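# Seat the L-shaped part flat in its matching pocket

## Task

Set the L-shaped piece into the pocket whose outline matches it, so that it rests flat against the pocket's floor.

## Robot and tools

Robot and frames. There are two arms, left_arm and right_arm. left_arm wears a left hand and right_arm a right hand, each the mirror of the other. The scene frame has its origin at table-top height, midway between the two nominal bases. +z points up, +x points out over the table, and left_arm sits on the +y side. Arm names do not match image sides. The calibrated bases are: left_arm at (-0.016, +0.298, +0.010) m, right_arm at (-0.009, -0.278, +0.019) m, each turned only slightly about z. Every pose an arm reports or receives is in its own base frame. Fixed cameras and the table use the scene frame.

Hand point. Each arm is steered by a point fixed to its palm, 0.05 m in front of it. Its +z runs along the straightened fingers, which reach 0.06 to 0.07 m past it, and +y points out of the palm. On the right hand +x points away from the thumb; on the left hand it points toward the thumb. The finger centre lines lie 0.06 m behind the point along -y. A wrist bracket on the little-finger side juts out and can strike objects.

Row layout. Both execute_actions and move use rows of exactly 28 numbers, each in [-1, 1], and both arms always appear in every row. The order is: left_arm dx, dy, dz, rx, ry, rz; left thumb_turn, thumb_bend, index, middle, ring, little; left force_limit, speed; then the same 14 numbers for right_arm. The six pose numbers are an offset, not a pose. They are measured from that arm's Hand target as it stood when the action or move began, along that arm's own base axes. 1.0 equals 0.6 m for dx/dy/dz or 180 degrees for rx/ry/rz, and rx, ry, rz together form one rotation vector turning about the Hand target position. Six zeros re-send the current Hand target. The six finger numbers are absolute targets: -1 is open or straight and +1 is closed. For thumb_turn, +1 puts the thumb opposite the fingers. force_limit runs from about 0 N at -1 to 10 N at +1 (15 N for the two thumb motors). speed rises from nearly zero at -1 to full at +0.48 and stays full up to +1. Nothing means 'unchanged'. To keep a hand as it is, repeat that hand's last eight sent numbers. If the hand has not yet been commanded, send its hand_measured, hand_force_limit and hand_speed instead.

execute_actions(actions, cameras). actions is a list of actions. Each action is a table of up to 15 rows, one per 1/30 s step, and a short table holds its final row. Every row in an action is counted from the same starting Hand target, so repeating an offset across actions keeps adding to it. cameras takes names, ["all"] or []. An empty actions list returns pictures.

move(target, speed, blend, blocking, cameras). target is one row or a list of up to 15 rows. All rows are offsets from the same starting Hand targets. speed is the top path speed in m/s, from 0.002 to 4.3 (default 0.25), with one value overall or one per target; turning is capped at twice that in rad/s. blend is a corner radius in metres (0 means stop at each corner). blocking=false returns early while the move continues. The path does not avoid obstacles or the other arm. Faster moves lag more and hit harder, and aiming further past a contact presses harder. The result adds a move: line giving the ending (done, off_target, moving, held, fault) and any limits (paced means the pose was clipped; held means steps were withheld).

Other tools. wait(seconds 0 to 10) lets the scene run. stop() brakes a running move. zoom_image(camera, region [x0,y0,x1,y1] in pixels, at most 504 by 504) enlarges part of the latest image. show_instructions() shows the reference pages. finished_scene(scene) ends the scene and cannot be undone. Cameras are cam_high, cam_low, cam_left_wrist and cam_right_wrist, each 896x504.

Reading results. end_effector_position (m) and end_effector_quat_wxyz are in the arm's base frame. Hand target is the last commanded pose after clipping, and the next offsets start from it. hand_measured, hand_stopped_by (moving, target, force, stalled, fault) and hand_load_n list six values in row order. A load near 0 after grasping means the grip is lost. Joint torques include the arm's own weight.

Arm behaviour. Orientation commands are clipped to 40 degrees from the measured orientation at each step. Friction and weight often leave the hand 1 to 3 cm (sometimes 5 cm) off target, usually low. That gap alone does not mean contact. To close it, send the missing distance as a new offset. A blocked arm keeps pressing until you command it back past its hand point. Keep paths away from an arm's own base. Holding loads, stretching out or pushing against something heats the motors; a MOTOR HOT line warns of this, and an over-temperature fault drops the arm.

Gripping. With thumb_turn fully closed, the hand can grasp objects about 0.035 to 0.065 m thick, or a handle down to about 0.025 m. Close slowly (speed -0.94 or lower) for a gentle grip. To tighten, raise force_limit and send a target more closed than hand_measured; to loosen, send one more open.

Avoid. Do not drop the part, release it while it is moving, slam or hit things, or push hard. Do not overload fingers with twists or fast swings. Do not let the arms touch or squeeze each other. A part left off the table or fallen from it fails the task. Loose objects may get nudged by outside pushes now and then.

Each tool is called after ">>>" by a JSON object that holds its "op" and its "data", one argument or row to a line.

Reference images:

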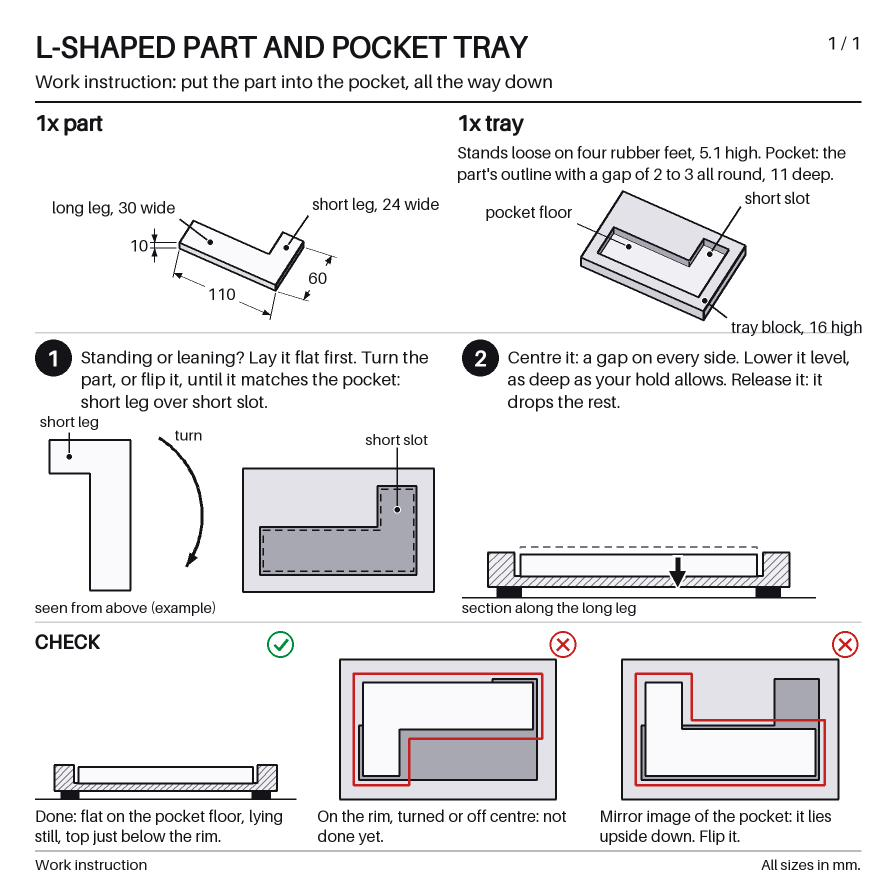

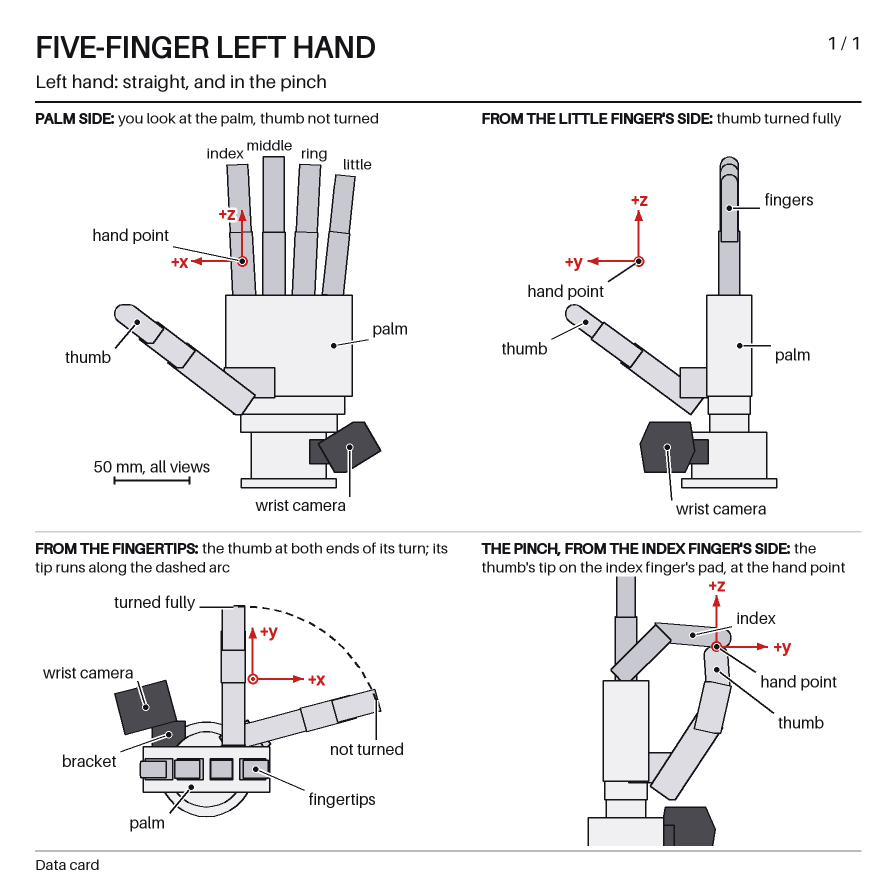

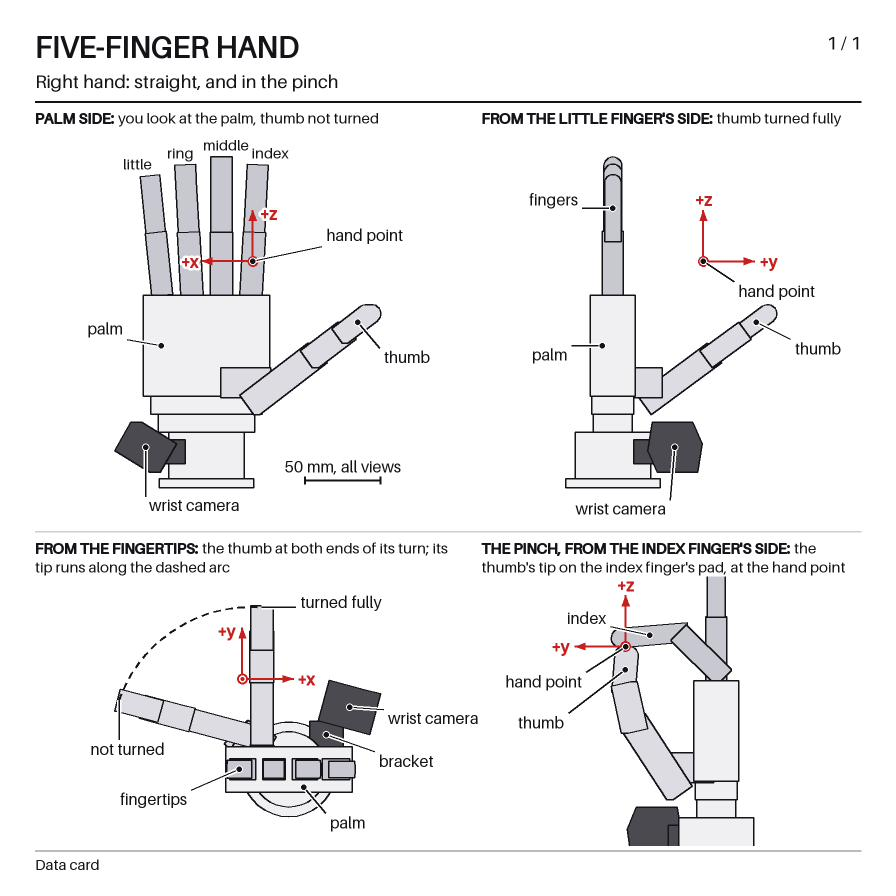

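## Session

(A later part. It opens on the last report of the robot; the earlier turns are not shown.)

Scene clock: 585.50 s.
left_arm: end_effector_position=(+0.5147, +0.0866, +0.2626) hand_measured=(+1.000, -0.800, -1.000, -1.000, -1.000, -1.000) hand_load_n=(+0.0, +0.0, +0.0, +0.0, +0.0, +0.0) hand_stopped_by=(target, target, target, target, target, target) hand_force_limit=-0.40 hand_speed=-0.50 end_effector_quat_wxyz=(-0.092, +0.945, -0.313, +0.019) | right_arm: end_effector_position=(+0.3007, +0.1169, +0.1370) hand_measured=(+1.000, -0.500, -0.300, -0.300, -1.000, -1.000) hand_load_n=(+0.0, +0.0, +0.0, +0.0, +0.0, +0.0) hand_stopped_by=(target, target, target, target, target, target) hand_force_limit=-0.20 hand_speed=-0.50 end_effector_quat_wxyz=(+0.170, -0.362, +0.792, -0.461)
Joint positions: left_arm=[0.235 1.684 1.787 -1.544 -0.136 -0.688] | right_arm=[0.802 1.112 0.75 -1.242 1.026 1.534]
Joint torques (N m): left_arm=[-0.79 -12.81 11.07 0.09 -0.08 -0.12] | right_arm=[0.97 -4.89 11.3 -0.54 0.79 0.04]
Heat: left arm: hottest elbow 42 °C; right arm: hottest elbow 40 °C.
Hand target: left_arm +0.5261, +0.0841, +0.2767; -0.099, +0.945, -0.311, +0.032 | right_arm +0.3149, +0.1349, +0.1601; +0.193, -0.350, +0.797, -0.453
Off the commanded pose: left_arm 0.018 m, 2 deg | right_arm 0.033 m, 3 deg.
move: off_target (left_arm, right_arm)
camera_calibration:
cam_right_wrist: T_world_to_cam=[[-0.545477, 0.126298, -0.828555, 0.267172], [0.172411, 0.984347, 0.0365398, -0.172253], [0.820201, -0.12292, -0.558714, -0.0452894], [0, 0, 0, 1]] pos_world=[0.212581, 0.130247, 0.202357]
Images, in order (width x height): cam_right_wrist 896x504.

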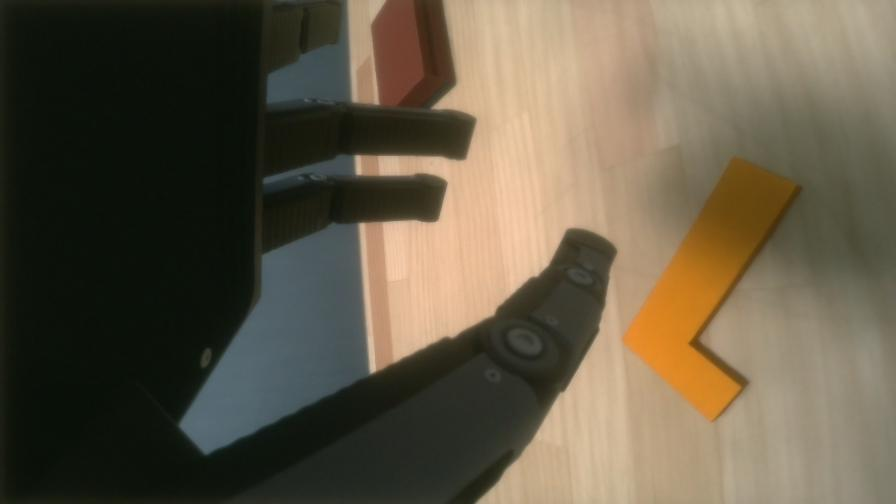

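>>> {"op": "move", "data": {
  "target": [0,0,0,0,0,0,1,-0.8,-1,-1,-1,-1,-0.4,-0.5,-0.0037,0.0152,-0.1985,0,0,0.002,1,-0.5,-0.3,-0.3,-1,-1,-0.2,-0.5],
  "speed": 0.12,
  "cameras": ["cam_right_wrist"]
}}

Scene clock: 602.57 s.
left_arm: end_effector_position=(+0.5147, +0.0866, +0.2626) hand_measured=(+1.000, -0.800, -1.000, -1.000, -1.000, -1.000) hand_load_n=(+0.0, +0.0, +0.0, +0.0, +0.0, +0.0) hand_stopped_by=(target, target, target, target, target, target) hand_force_limit=-0.40 hand_speed=-0.50 end_effector_quat_wxyz=(-0.092, +0.945, -0.313, +0.019) | right_arm: end_effector_position=(+0.3135, +0.1387, +0.0415) hand_measured=(+1.000, -0.500, -0.300, -0.300, -1.000, -1.000) hand_load_n=(+0.0, +0.0, +0.0, +0.0, +0.0, +0.0) hand_stopped_by=(target, target, target, target, target, target) hand_force_limit=-0.20 hand_speed=-0.50 end_effector_quat_wxyz=(+0.184, -0.354, +0.796, -0.455)
Joint positions: left_arm=[0.235 1.684 1.787 -1.544 -0.136 -0.688] | right_arm=[0.823 1.335 0.634 -0.903 1.027 1.576]
Joint torques (N m): left_arm=[-0.79 -12.75 11.07 0.09 -0.08 -0.12] | right_arm=[1.32 -7.06 5.05 0.5 0.79 0.03]
Heat: left arm: hottest elbow 42 °C; right arm: hottest elbow 42 °C.
Hand target: left_arm +0.5261, +0.0841, +0.2767; -0.099, +0.945, -0.311, +0.032 | right_arm +0.3127, +0.1440, +0.0410; +0.195, -0.353, +0.796, -0.452
Off the commanded pose: left_arm 0.018 m, 2 deg | right_arm 0.005 m, 1 deg.
move: off_target (left_arm)
camera_calibration:
cam_right_wrist: T_world_to_cam=[[-0.523791, 0.147556, -0.838969, 0.182894], [0.171362, 0.983002, 0.0659023, -0.193173], [0.834433, -0.109248, -0.540173, -0.113637], [0, 0, 0, 1]] pos_world=[0.223723, 0.150487, 0.10479]
Images, in order (width x height): cam_right_wrist 896x504.

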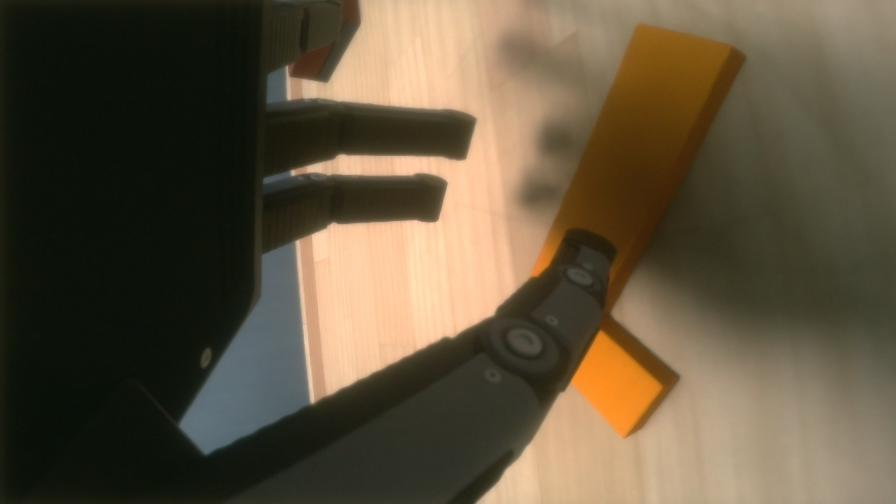

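>>> {"op": "move", "data": {
  "target": [
    [0,0,0,0,0,0,1,-0.8,-1,-1,-1,-1,-0.4,-0.5,-0.0048,0.014,0.05,0,0,0,1,-0.5,-0.3,-0.3,-1,-1,-0.2,-0.5],
    [0,0,0,0,0,0,1,-0.8,-1,-1,-1,-1,-0.4,-0.5,-0.0048,0.0095,-0.035,0,0,0,1,-0.5,-0.3,-0.3,-1,-1,-0.2,-0.5]
  ],
  "speed": 0.1,
  "blend": [0.005, 0],
  "cameras": ["cam_right_wrist", "cam_low"]
}}

>>> {"op": "zoom_image", "data": {
  "camera": "cam_low",
  "region": [390, 210, 502, 320]
}}

Scene clock: 624.63 s.
left_arm: end_effector_position=(+0.5147, +0.0866, +0.2626) hand_measured=(+1.000, -0.800, -1.000, -1.000, -1.000, -1.000) hand_load_n=(+0.0, +0.0, +0.0, +0.0, +0.0, +0.0) hand_stopped_by=(target, target, target, target, target, target) hand_force_limit=-0.40 hand_speed=-0.50 end_effector_quat_wxyz=(-0.092, +0.945, -0.313, +0.019) | right_arm: end_effector_position=(+0.3111, +0.1470, +0.0219) hand_measured=(+1.000, -0.500, -0.300, -0.300, -1.000, -1.000) hand_load_n=(+0.0, +0.0, +0.0, +0.0, +0.0, +0.0) hand_stopped_by=(target, target, target, target, target, target) hand_force_limit=-0.20 hand_speed=-0.50 end_effector_quat_wxyz=(+0.189, -0.352, +0.796, -0.454)
Joint positions: left_arm=[0.235 1.684 1.787 -1.544 -0.136 -0.688] | right_arm=[0.849 1.397 0.623 -0.859 1.027 1.622]
Joint torques (N m): left_arm=[-0.73 -12.75 11.07 0.09 -0.08 -0.12] | right_arm=[0.91 -7.24 4.44 0.32 0.74 -0.04]
Heat: left arm: hottest elbow 42 °C; right arm: hottest elbow 38 °C.
Hand target: left_arm +0.5261, +0.0841, +0.2767; -0.099, +0.945, -0.311, +0.032 | right_arm +0.3099, +0.1497, +0.0201; +0.195, -0.352, +0.796, -0.452
Off the commanded pose: left_arm 0.018 m, 2 deg | right_arm 0.004 m, 1 deg.
move: off_target (left_arm)
camera_calibration:
cam_right_wrist: T_world_to_cam=[[-0.518238, 0.151516, -0.841708, 0.161766], [0.16891, 0.982929, 0.0729393, -0.198977], [0.83839, -0.104373, -0.534984, -0.123321], [0, 0, 0, 1]] pos_world=[0.220833, 0.158199, 0.0846982]
Images, in order (width x height): cam_low 896x504, cam_right_wrist 896x504.

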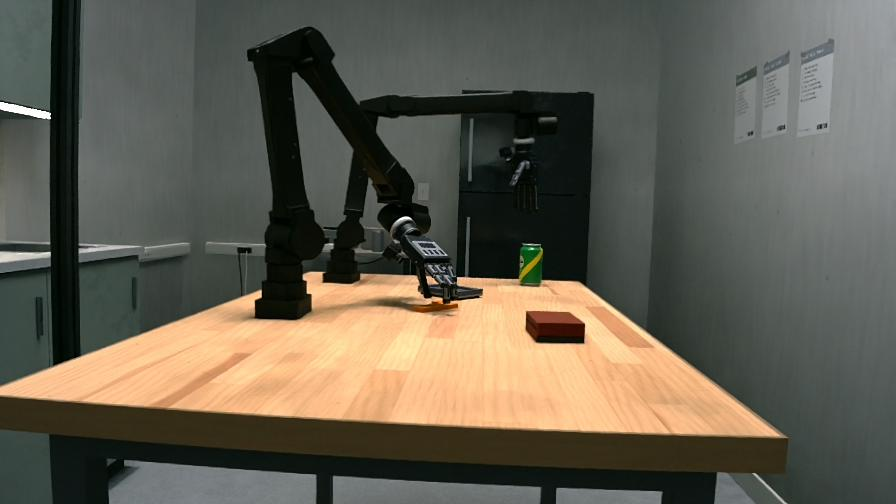

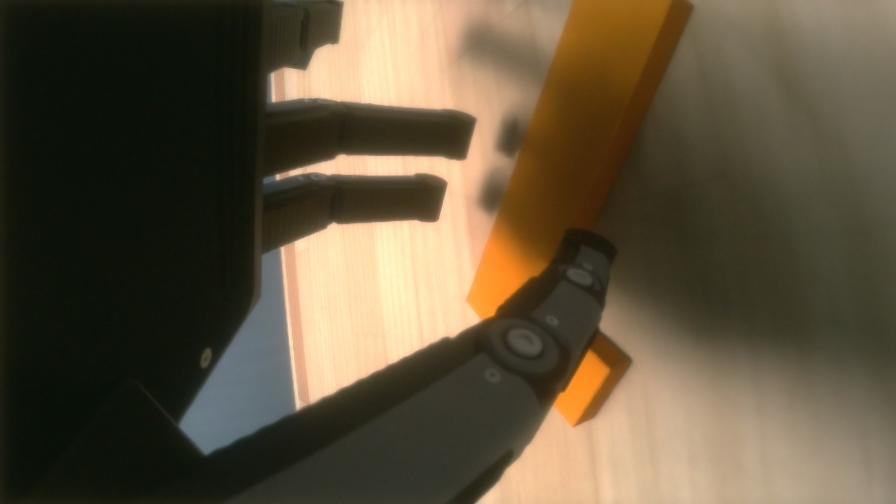

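Scaled by 4.500 from the camera's 896x504 image, which has a finer 1280x720 frame.

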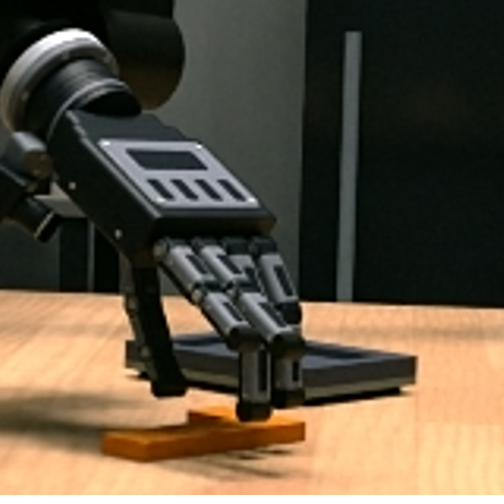

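>>> {"op": "move", "data": {
  "target": [0,0,0,0,0,0,1,-0.8,-1,-1,-1,-1,-0.4,-0.5,0,0,-0.023,0,0,0,1,-0.5,-0.3,-0.3,-1,-1,-0.2,-0.5],
  "speed": 0.04,
  "cameras": ["cam_low"]
}}

>>> {"op": "zoom_image", "data": {
  "camera": "cam_low",
  "region": [390, 240, 502, 320]
}}

Scene clock: 633.53 s.
left_arm: end_effector_position=(+0.5147, +0.0866, +0.2626) hand_measured=(+1.000, -0.800, -1.000, -1.000, -1.000, -1.000) hand_load_n=(+0.0, +0.0, +0.0, +0.0, +0.0, +0.0) hand_stopped_by=(target, target, target, target, target, target) hand_force_limit=-0.40 hand_speed=-0.50 end_effector_quat_wxyz=(-0.092, +0.945, -0.313, +0.019) | right_arm: end_effector_position=(+0.3118, +0.1478, +0.0092) hand_measured=(+1.000, -0.500, -0.300, -0.300, -1.000, -1.000) hand_load_n=(+0.0, +0.0, +0.0, +0.0, +0.0, +0.0) hand_stopped_by=(target, target, target, target, target, target) hand_force_limit=-0.20 hand_speed=-0.50 end_effector_quat_wxyz=(+0.190, -0.351, +0.797, -0.453)
Joint positions: left_arm=[0.235 1.684 1.787 -1.544 -0.136 -0.688] | right_arm=[0.849 1.431 0.609 -0.808 1.027 1.622]
Joint torques (N m): left_arm=[-0.73 -12.75 11.07 0.09 -0.08 -0.12] | right_arm=[0.97 -7.18 4.18 0.46 0.74 -0.04]
Heat: left arm: hottest elbow 43 °C; right arm: hottest elbow 37 °C.
Hand target: left_arm +0.5261, +0.0841, +0.2767; -0.099, +0.945, -0.311, +0.032 | right_arm +0.3099, +0.1497, +0.0063; +0.195, -0.352, +0.796, -0.452
Off the commanded pose: left_arm 0.018 m, 2 deg | right_arm 0.004 m, 1 deg.
move: off_target (left_arm)
Images, in order (width x height): cam_low 896x504.

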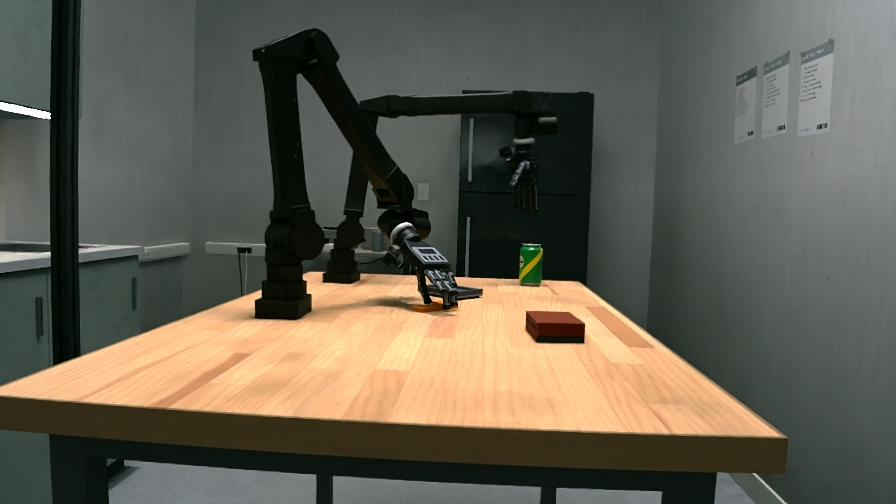

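Scaled by 4.500 from the camera's 896x504 image, which has a finer 1280x720 frame.

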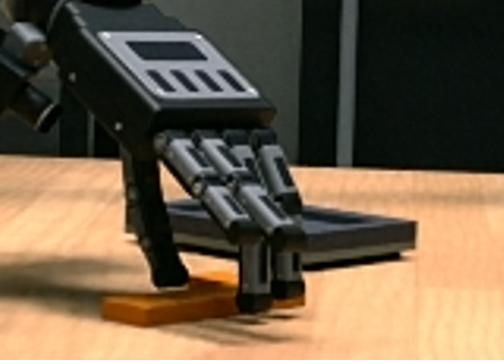

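>>> {"op": "move", "data": {
  "target": [
    [0,0,0,0,0,0,1,-0.8,-1,-1,-1,-1,-0.4,-0.5,0,0,-0.0045,0,0,0,1,-0.5,-0.3,-0.3,-1,-1,-0.2,-0.5],
    [0,0,0,0,0,0,1,-0.8,-1,-1,-1,-1,-0.4,-0.5,0,0,-0.0045,0,0,0,1,-0.5,0.3,0.3,-1,-1,-0.6,-0.92]
  ],
  "speed": 0.03,
  "cameras": ["cam_low", "cam_right_wrist"]
}}

>>> {"op": "zoom_image", "data": {
  "camera": "cam_low",
  "region": [390, 240, 502, 320]
}}

Scene clock: 642.60 s.
left_arm: end_effector_position=(+0.5147, +0.0866, +0.2626) hand_measured=(+1.000, -0.800, -1.000, -1.000, -1.000, -1.000) hand_load_n=(+0.0, +0.0, +0.0, +0.0, +0.0, +0.0) hand_stopped_by=(target, target, target, target, target, target) hand_force_limit=-0.40 hand_speed=-0.50 end_effector_quat_wxyz=(-0.092, +0.945, -0.313, +0.019) | right_arm: end_effector_position=(+0.3130, +0.1489, +0.0080) hand_measured=(+1.000, -0.500, +0.050, +0.012, -1.000, -1.000) hand_load_n=(-0.5, +2.5, +2.0, +2.0, -0.5, +0.0) hand_stopped_by=(target, target, force, force, target, target) hand_force_limit=-0.60 hand_speed=-0.92 end_effector_quat_wxyz=(+0.192, -0.350, +0.797, -0.453)
Joint positions: left_arm=[0.235 1.684 1.787 -1.544 -0.136 -0.688] | right_arm=[0.849 1.436 0.609 -0.798 1.027 1.622]
Joint torques (N m): left_arm=[-0.73 -12.75 11.07 0.09 -0.08 -0.12] | right_arm=[1.2 -7 3.97 0.42 0.71 -0.02]
Heat: left arm: hottest elbow 43 °C; right arm: hottest elbow 37 °C.
Hand target: left_arm +0.5261, +0.0841, +0.2767; -0.099, +0.945, -0.311, +0.032 | right_arm +0.3099, +0.1497, +0.0036; +0.195, -0.353, +0.796, -0.452
Off the commanded pose: left_arm 0.018 m, 2 deg | right_arm 0.005 m, 0 deg.
move: off_target (left_arm)
camera_calibration:
cam_right_wrist: T_world_to_cam=[[-0.512915, 0.156663, -0.844023, 0.148279], [0.168332, 0.982473, 0.0800651, -0.199958], [0.841774, -0.10101, -0.530296, -0.133801], [0, 0, 0, 1]] pos_world=[0.222344, 0.159708, 0.0702066]
Images, in order (width x height): cam_low 896x504, cam_right_wrist 896x504.

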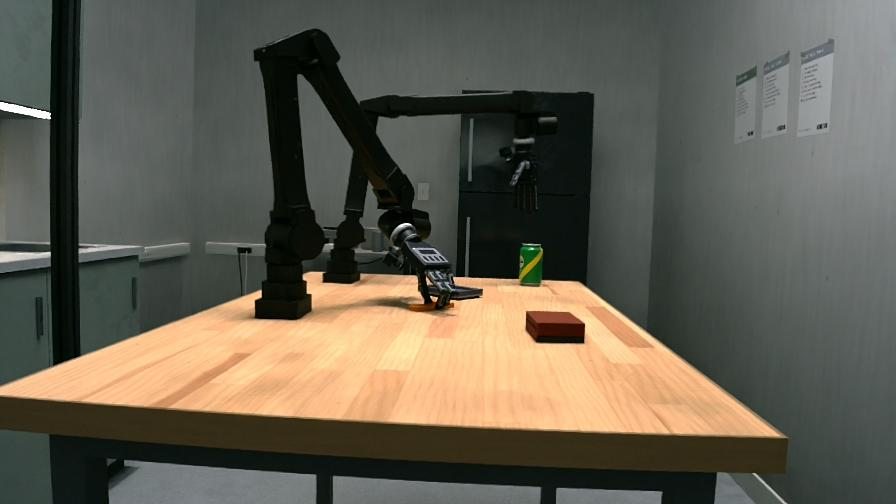

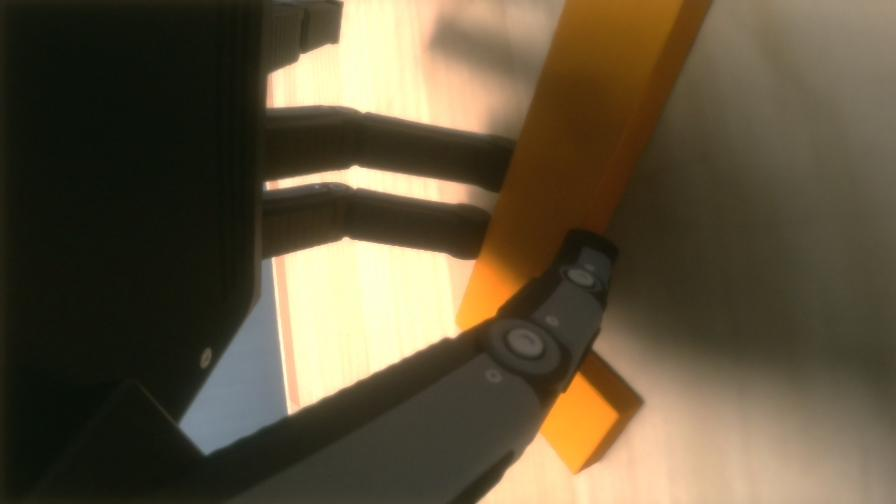

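Scaled by 4.500 from the camera's 896x504 image, which has a finer 1280x720 frame.

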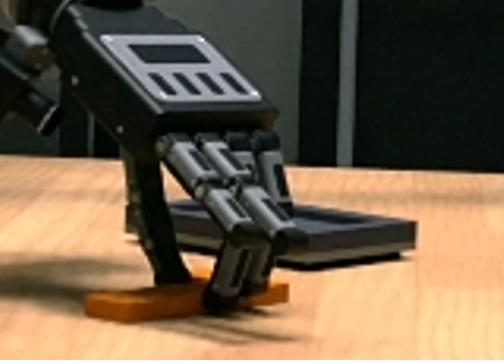

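>>> {"op": "move", "data": {
  "target": [
    [0,0,0,0,0,0,1,-0.8,-1,-1,-1,-1,-0.4,-0.5,0,0,0.008,0,0,0,1,-0.5,0.4,0.4,-1,-1,-0.2,-0.92],
    [0,0,0,0,0,0,1,-0.8,-1,-1,-1,-1,-0.4,-0.5,0,0,0.25,0,0,0,1,-0.5,0.4,0.4,-1,-1,-0.2,-0.92]
  ],
  "speed": [0.04, 0.1],
  "cameras": ["cam_low", "cam_right_wrist"]
}}

>>> {"op": "zoom_image", "data": {
  "camera": "cam_low",
  "region": [390, 190, 502, 310]
}}

Scene clock: 650.70 s.
left_arm: end_effector_position=(+0.5147, +0.0866, +0.2626) hand_measured=(+1.000, -0.800, -1.000, -1.000, -1.000, -1.000) hand_load_n=(+0.0, +0.0, +0.0, +0.0, +0.0, +0.0) hand_stopped_by=(target, target, target, target, target, target) hand_force_limit=-0.40 hand_speed=-0.50 end_effector_quat_wxyz=(-0.092, +0.945, -0.313, +0.019) | right_arm: end_effector_position=(+0.2998, +0.1335, +0.1328) hand_measured=(+1.000, -0.502, +0.062, +0.024, -1.000, -1.000) hand_load_n=(+0.0, +6.0, +3.0, +4.5, -0.5, -0.5) hand_stopped_by=(target, target, force, force, target, target) hand_force_limit=-0.20 hand_speed=-0.92 end_effector_quat_wxyz=(+0.174, -0.360, +0.792, -0.462)
Joint positions: left_arm=[0.235 1.684 1.787 -1.544 -0.136 -0.688] | right_arm=[0.849 1.164 0.772 -1.28 1.029 1.622]
Joint torques (N m): left_arm=[-0.73 -12.75 11.07 0.09 -0.08 -0.12] | right_arm=[0.97 -6.36 10.47 -0.7 0.63 -0.05]
Heat: left arm: hottest elbow 43 °C; right arm: hottest elbow 37 °C.
Hand target: left_arm +0.5261, +0.0841, +0.2767; -0.099, +0.945, -0.311, +0.032 | right_arm +0.3099, +0.1497, +0.1536; +0.195, -0.352, +0.796, -0.452
Off the commanded pose: left_arm 0.018 m, 2 deg | right_arm 0.028 m, 3 deg.
move: off_target (left_arm, right_arm)
camera_calibration:
cam_right_wrist: T_world_to_cam=[[-0.537773, 0.126041, -0.833615, 0.259426], [0.170158, 0.984641, 0.0391049, -0.188014], [0.82574, -0.120817, -0.55096, -0.0478252], [0, 0, 0, 1]] pos_world=[0.210996, 0.146649, 0.197264]
Images, in order (width x height): cam_low 896x504, cam_right_wrist 896x504.

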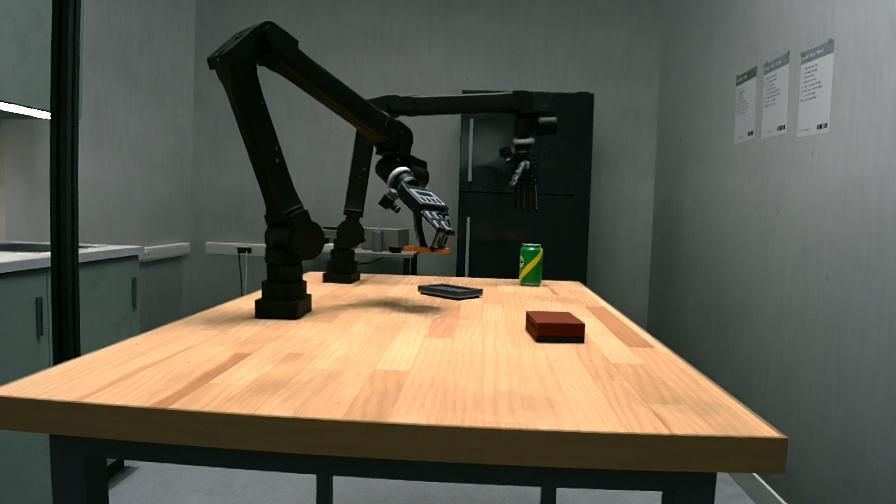

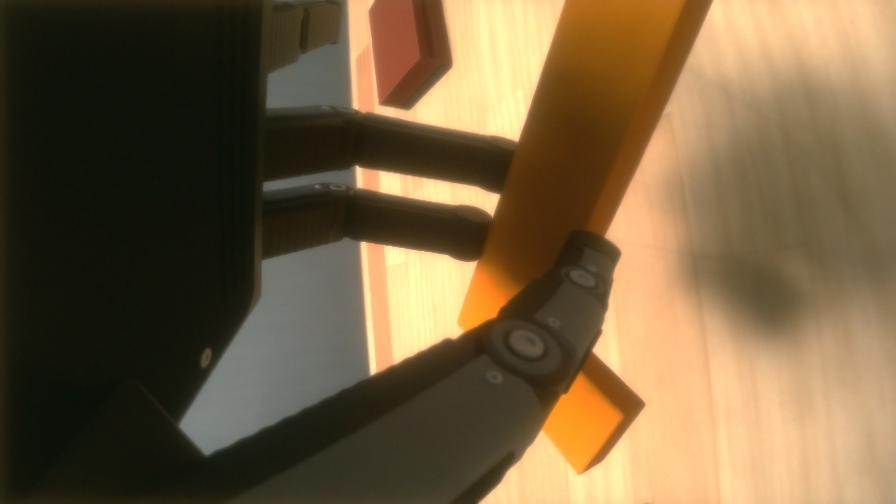

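Scaled by 4.200 from the camera's 896x504 image, which has a finer 1280x720 frame.

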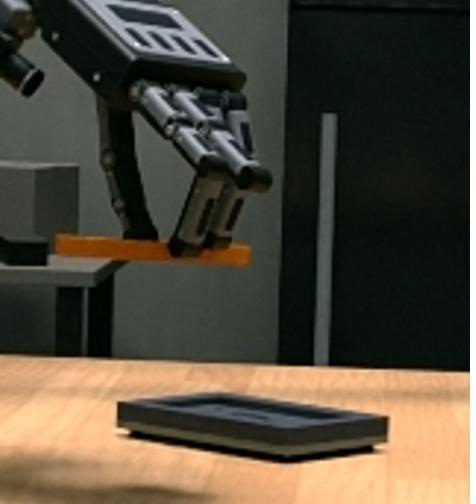

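>>> {"op": "move", "data": {
  "target": [0,0,0,0,0,0,1,-0.8,-1,-1,-1,-1,-0.4,-0.5,0.0162,0.3788,-0.006,0,0,0.5033,1,-0.5,0.4,0.4,-1,-1,-0.2,-0.92],
  "speed": 0.25,
  "cameras": ["cam_high", "cam_low", "cam_right_wrist"]
}}

Scene clock: 672.93 s.
left_arm: end_effector_position=(+0.5147, +0.0866, +0.2626) hand_measured=(+1.000, -0.800, -1.000, -1.000, -1.000, -1.000) hand_load_n=(+0.0, +0.0, +0.0, +0.0, +0.0, +0.0) hand_stopped_by=(target, target, target, target, target, target) hand_force_limit=-0.40 hand_speed=-0.50 end_effector_quat_wxyz=(-0.092, +0.945, -0.313, +0.019) | right_arm: end_effector_position=(+0.2921, +0.3589, +0.1156) hand_measured=(+1.000, -0.502, +0.062, +0.024, -1.000, -1.000) hand_load_n=(+0.0, +6.0, +3.0, +4.5, +0.0, +0.0) hand_stopped_by=(target, target, force, force, target, target) hand_force_limit=-0.20 hand_speed=-0.92 end_effector_quat_wxyz=(-0.427, +0.832, -0.316, +0.161)
Joint positions: left_arm=[0.235 1.684 1.787 -1.544 -0.136 -0.688] | right_arm=[0.813 1.196 0.685 -0.112 -0.027 -0.017]
Joint torques (N m): left_arm=[-0.79 -12.75 11.07 0.09 -0.08 -0.12] | right_arm=[-1.26 -7.12 12.16 2.48 -0.21 -0.27]
Heat: left arm: hottest elbow 43 °C; right arm: hottest elbow 40 °C.
Hand target: left_arm +0.5261, +0.0841, +0.2767; -0.099, +0.945, -0.311, +0.032 | right_arm +0.3195, +0.3769, +0.1499; -0.458, +0.814, -0.309, +0.180
Off the commanded pose: left_arm 0.018 m, 2 deg | right_arm 0.048 m, 5 deg.
move: off_target (left_arm, right_arm)
camera_calibration:
cam_right_wrist: T_world_to_cam=[[-0.197043, -0.558692, -0.805628, 0.355566], [-0.979225, 0.152278, 0.133899, 0.215496], [0.0478714, 0.815275, -0.577091, -0.129418], [0, 0, 0, 1]] pos_world=[0.287276, 0.271348, 0.182913]
Images, in order (width x height): cam_high 896x504, cam_low 896x504, cam_right_wrist 896x504.

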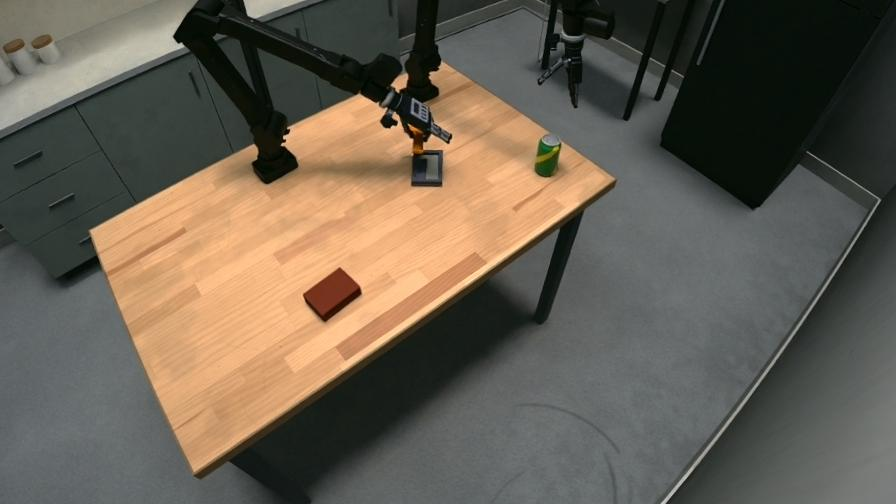

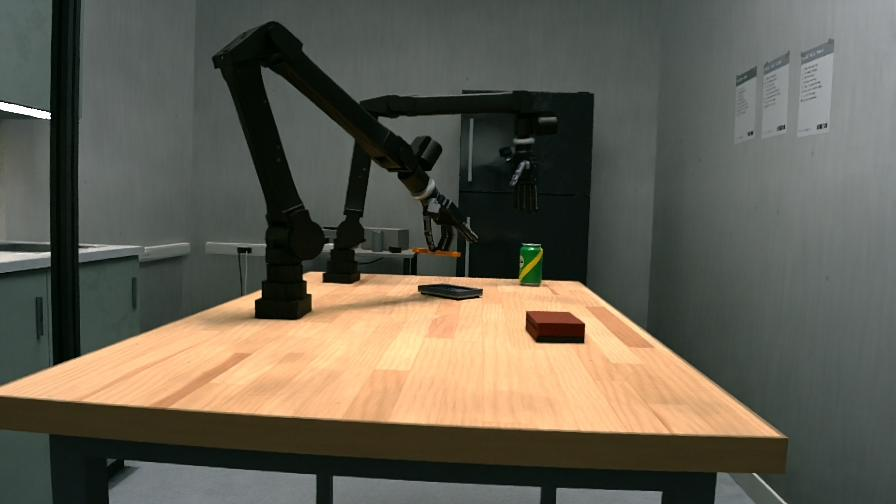

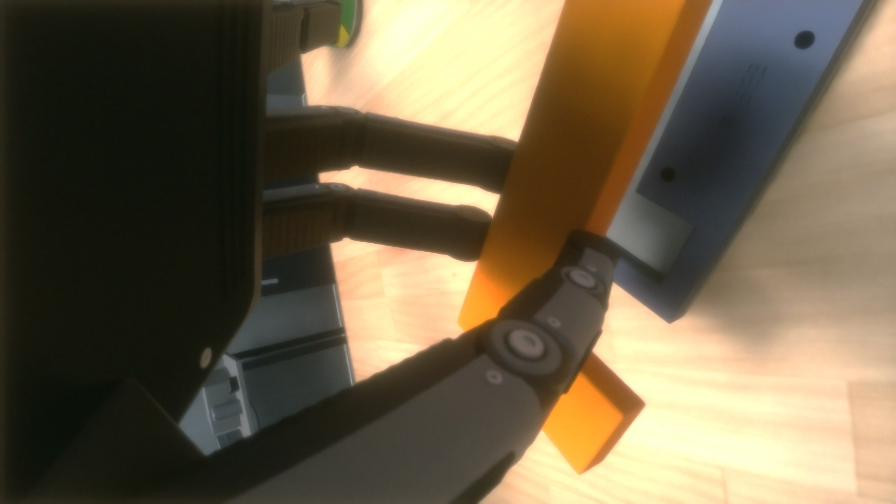

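>>> {"op": "move", "data": {
  "target": [
    [0,0,0,0,0,0,1,-0.8,-1,-1,-1,-1,-0.4,-0.5,0.02,0.02,0.05,0,0,0,1,-0.5,0.4,0.4,-1,-1,-0.2,-0.92],
    [0,0,0,0,0,0,1,-0.8,-1,-1,-1,-1,-0.4,-0.5,0,0,-0.067,0,0,0,1,-0.5,0.4,0.4,-1,-1,-0.2,-0.92]
  ],
  "speed": 0.15,
  "blend": [0.005,0],
  "cameras": ["cam_right_wrist","cam_high"]
}}

Scene clock: 710.27 s.
left_arm: end_effector_position=(+0.5147, +0.0866, +0.2626) hand_measured=(+1.000, -0.800, -1.000, -1.000, -1.000, -1.000) hand_load_n=(+0.0, -0.5, +0.0, +0.0, +0.0, +0.0) hand_stopped_by=(target, target, target, target, target, target) hand_force_limit=-0.40 hand_speed=-0.50 end_effector_quat_wxyz=(-0.092, +0.945, -0.313, +0.019) | right_arm: end_effector_position=(+0.3110, +0.3788, +0.1051) hand_measured=(+1.000, -0.502, +0.062, +0.024, -1.000, -1.000) hand_load_n=(+0.0, +6.0, +2.5, +4.5, +0.0, +0.0) hand_stopped_by=(target, target, force, force, target, target) hand_force_limit=-0.20 hand_speed=-0.92 end_effector_quat_wxyz=(-0.450, +0.820, -0.311, +0.171)
Joint positions: left_arm=[0.235 1.684 1.787 -1.544 -0.136 -0.688] | right_arm=[0.812 1.281 0.69 0.025 -0.028 -0.018]
Joint torques (N m): left_arm=[-0.79 -12.75 11.07 0.09 -0.08 -0.12] | right_arm=[-1.32 -8.64 7.19 2.56 -0.18 -0.23]
Heat: left arm: hottest elbow 44 °C; right arm: hottest elbow 41 °C.
Hand target: left_arm +0.5261, +0.0841, +0.2767; -0.099, +0.945, -0.311, +0.032 | right_arm +0.3196, +0.3770, +0.1097; -0.458, +0.814, -0.309, +0.180
Off the commanded pose: left_arm 0.018 m, 2 deg | right_arm 0.010 m, 2 deg.
move: off_target (left_arm)
camera_calibration:
cam_right_wrist: T_world_to_cam=[[-0.164603, -0.52521, -0.834902, 0.342354], [-0.983962, 0.146417, 0.101884, 0.239429], [0.0687332, 0.838282, -0.540887, -0.171614], [0, 0, 0, 1]] pos_world=[0.303737, 0.288613, 0.168614]
Images, in order (width x height): cam_high 896x504, cam_right_wrist 896x504.

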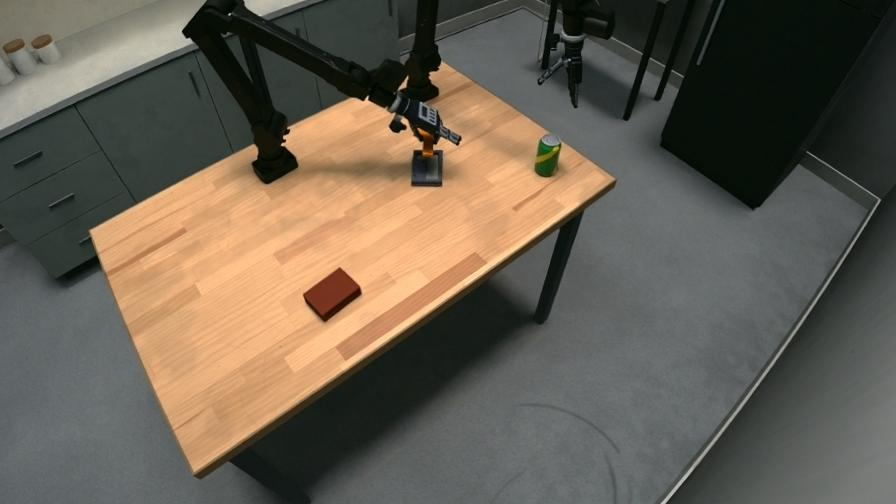

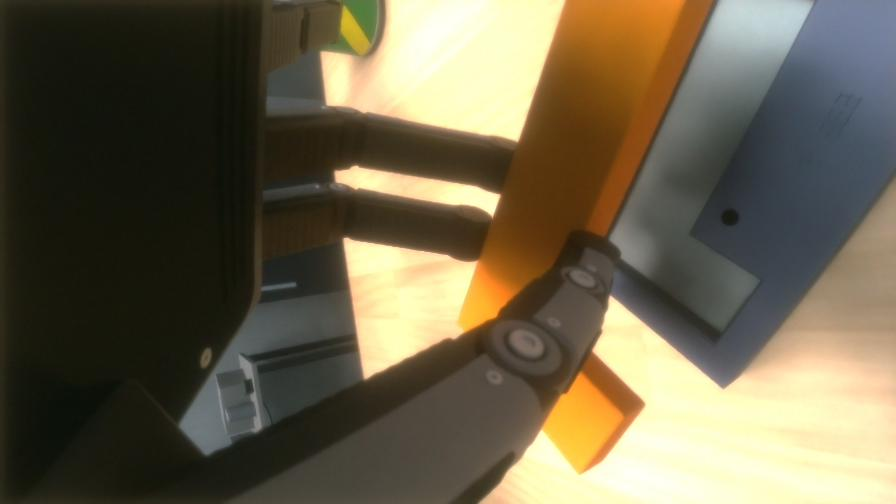

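>>> {"op": "zoom_image", "data": {
  "camera": "cam_right_wrist",
  "region": [560, 0, 896, 400]
}}

>>> {"op": "zoom_image", "data": {
  "camera": "cam_right_wrist",
  "region": [420, 180, 820, 480]
}}

Scaled by 1.260 from the camera's 896x504 image, which has a finer 1280x720 frame.

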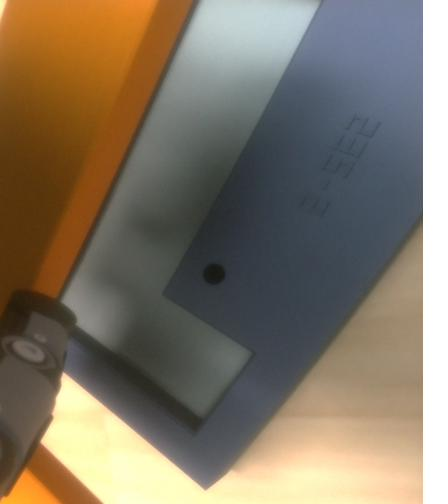

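Scaled by 1.260 from the camera's 896x504 image, which has a finer 1280x720 frame.

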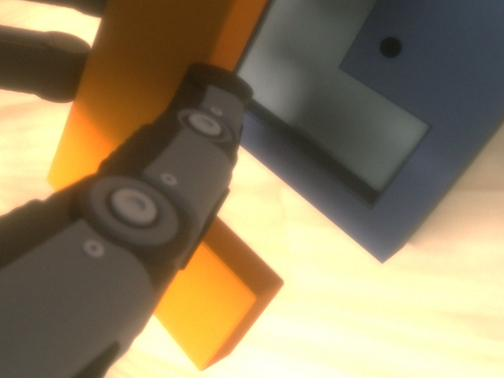

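>>> {"op": "move", "data": {
  "target": [
    [0,0,0,0,0,0,1,-0.8,-1,-1,-1,-1,-0.4,-0.5,0.0423,0.0133,0.04,0.0033,-0.0071,-0.0033,1,-0.5,0.4,0.4,-1,-1,-0.2,-0.92],
    [0,0,0,0,0,0,1,-0.8,-1,-1,-1,-1,-0.4,-0.5,0.0223,0.005,-0.05,0.0033,-0.0071,-0.0033,1,-0.5,0.4,0.4,-1,-1,-0.2,-0.92]
  ],
  "speed": 0.15,
  "blend": [0.005,0],
  "cameras": ["cam_right_wrist"]
}}

Scene clock: 762.63 s.
left_arm: end_effector_position=(+0.5147, +0.0866, +0.2626) hand_measured=(+1.000, -0.800, -1.000, -1.000, -1.000, -1.000) hand_load_n=(+0.0, +0.0, +0.0, +0.0, +0.0, +0.0) hand_stopped_by=(target, target, target, target, target, target) hand_force_limit=-0.40 hand_speed=-0.50 end_effector_quat_wxyz=(-0.092, +0.945, -0.313, +0.019) | right_arm: end_effector_position=(+0.3299, +0.3790, +0.0775) hand_measured=(+1.000, -0.502, +0.062, +0.024, -1.000, -1.000) hand_load_n=(+0.0, +6.0, +3.0, +4.0, +0.0, +0.0) hand_stopped_by=(target, target, force, force, target, target) hand_force_limit=-0.20 hand_speed=-0.92 end_effector_quat_wxyz=(-0.458, +0.811, -0.314, +0.183)
Joint positions: left_arm=[0.235 1.684 1.787 -1.544 -0.136 -0.688] | right_arm=[0.785 1.369 0.663 0.168 -0.032 -0.029]
Joint torques (N m): left_arm=[-0.73 -12.75 11.07 0.09 -0.08 -0.12] | right_arm=[0.03 -9.29 6.52 2.59 0.03 -0.19]
Heat: left arm: hottest elbow 44 °C; right arm: hottest elbow 38 °C.
Hand target: left_arm +0.5261, +0.0841, +0.2767; -0.099, +0.945, -0.311, +0.032 | right_arm +0.3329, +0.3801, +0.0798; -0.465, +0.808, -0.309, +0.189
Off the commanded pose: left_arm 0.018 m, 2 deg | right_arm 0.004 m, 1 deg.
move: off_target (left_arm)
camera_calibration:
cam_right_wrist: T_world_to_cam=[[-0.152457, -0.510208, -0.846431, 0.313621], [-0.983491, 0.162791, 0.079018, 0.256325], [0.0974753, 0.844504, -0.526604, -0.200902], [0, 0, 0, 1]] pos_world=[0.31949, 0.287947, 0.139409]
Images, in order (width x height): cam_right_wrist 896x504.

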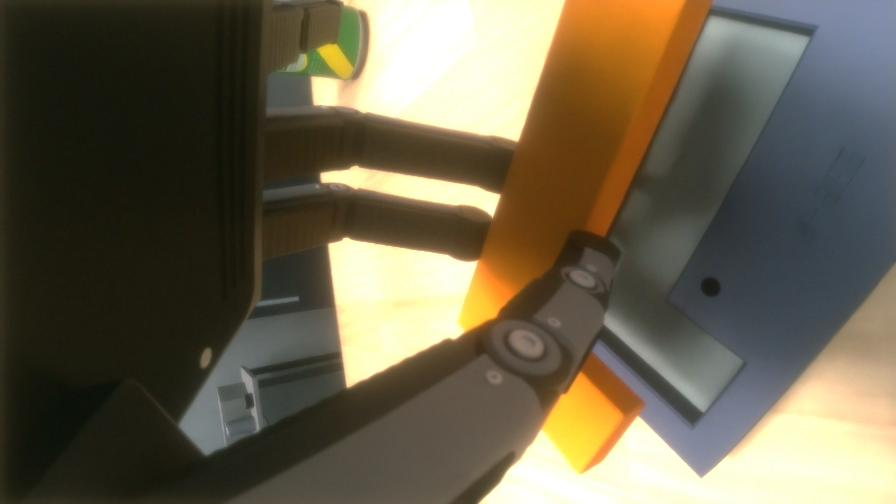

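>>> {"op": "zoom_image", "data": {
  "camera": "cam_right_wrist",
  "region": [596, 200, 846, 490]
}}

>>> {"op": "zoom_image", "data": {
  "camera": "cam_right_wrist",
  "region": [646, 0, 896, 150]
}}

Scaled by 1.738 from the camera's 896x504 image, which has a finer 1280x720 frame.

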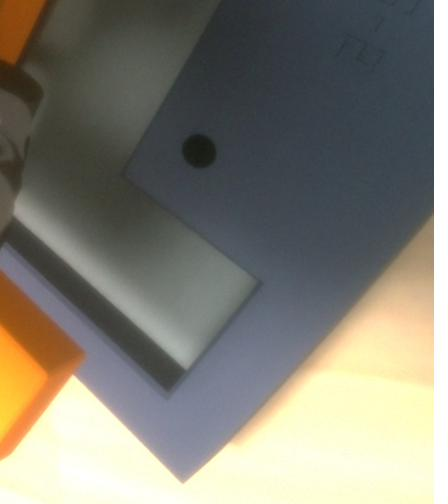

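Scaled by 2.016 from the camera's 896x504 image, which has a finer 1280x720 frame.

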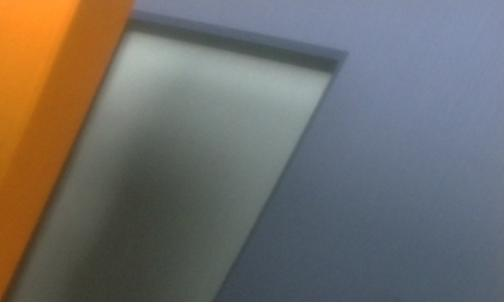

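>>> {"op": "zoom_image", "data": {
  "camera": "cam_right_wrist",
  "region": [440, 290, 660, 490]
}}

Scaled by 2.291 from the camera's 896x504 image, which has a finer 1280x720 frame.

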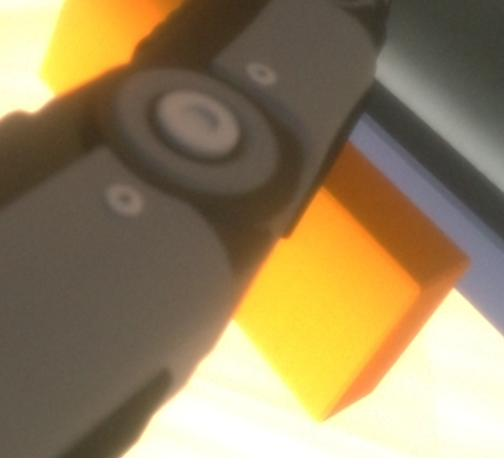

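>>> {"op": "move", "data": {
  "target": [
    [0,0,0,0,0,0,1,-0.8,-1,-1,-1,-1,-0.4,-0.5,-0.0038,-0.0015,0.04,0,0,0.0036,1,-0.5,0.4,0.4,-1,-1,-0.2,-0.92],
    [0,0,0,0,0,0,1,-0.8,-1,-1,-1,-1,-0.4,-0.5,-0.0038,-0.0015,-0.05,0,0,0.0036,1,-0.5,0.4,0.4,-1,-1,-0.2,-0.92]
  ],
  "speed": 0.1,
  "blend": [0.005,0],
  "cameras": ["cam_right_wrist"]
}}

Scene clock: 808.33 s.
left_arm: end_effector_position=(+0.5147, +0.0866, +0.2626) hand_measured=(+1.000, -0.800, -1.000, -1.000, -1.000, -1.000) hand_load_n=(+0.0, +0.0, +0.0, +0.0, +0.0, +0.0) hand_stopped_by=(target, target, target, target, target, target) hand_force_limit=-0.40 hand_speed=-0.50 end_effector_quat_wxyz=(-0.092, +0.945, -0.313, +0.019) | right_arm: end_effector_position=(+0.3277, +0.3781, +0.0460) hand_measured=(+1.000, -0.502, +0.062, +0.024, -1.000, -1.000) hand_load_n=(+0.0, +6.0, +2.5, +4.5, +0.0, +0.0) hand_stopped_by=(target, target, force, force, target, target) hand_force_limit=-0.20 hand_speed=-0.92 end_effector_quat_wxyz=(-0.458, +0.813, -0.312, +0.181)
Joint positions: left_arm=[0.235 1.684 1.787 -1.544 -0.136 -0.688] | right_arm=[0.785 1.442 0.624 0.276 -0.037 -0.032]
Joint torques (N m): left_arm=[-0.73 -12.75 11.07 0.09 -0.08 -0.12] | right_arm=[-0.09 -9.82 5.91 2.65 -0.2 -0.23]
Heat: left arm: hottest elbow 44 °C; right arm: hottest elbow 36 °C.
Hand target: left_arm +0.5261, +0.0841, +0.2767; -0.099, +0.945, -0.311, +0.032 | right_arm +0.3306, +0.3792, +0.0498; -0.466, +0.809, -0.305, +0.187
Off the commanded pose: left_arm 0.018 m, 2 deg | right_arm 0.005 m, 1 deg.
move: off_target (left_arm)
camera_calibration:
cam_right_wrist: T_world_to_cam=[[-0.15137, -0.512584, -0.845189, 0.286689], [-0.984293, 0.156752, 0.081217, 0.259197], [0.0908543, 0.844207, -0.528261, -0.214186], [0, 0, 0, 1]] pos_world=[0.317982, 0.28714, 0.108109]
Images, in order (width x height): cam_right_wrist 896x504.

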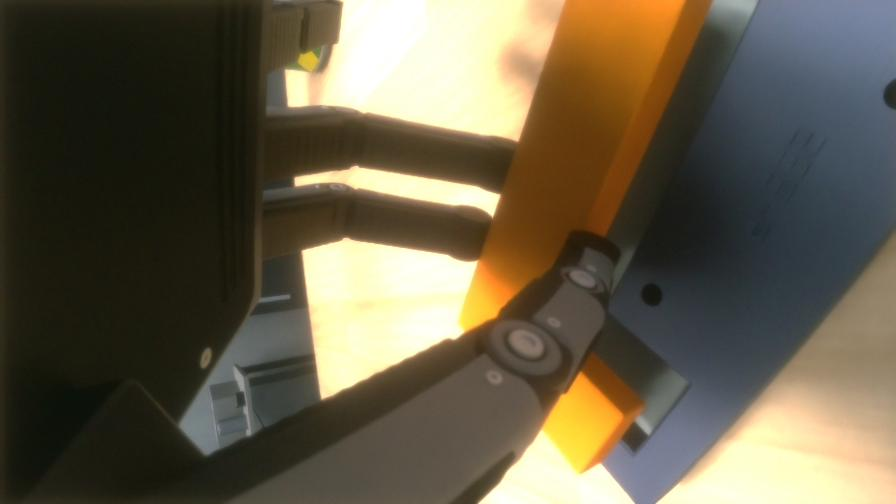

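>>> {"op": "zoom_image", "data": {
  "camera": "cam_right_wrist",
  "region": [540, 260, 740, 500]
}}

Scaled by 2.100 from the camera's 896x504 image, which has a finer 1280x720 frame.

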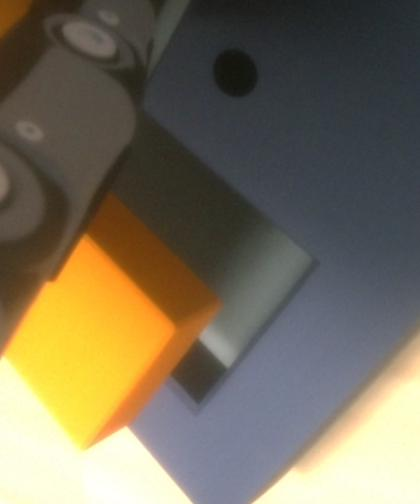

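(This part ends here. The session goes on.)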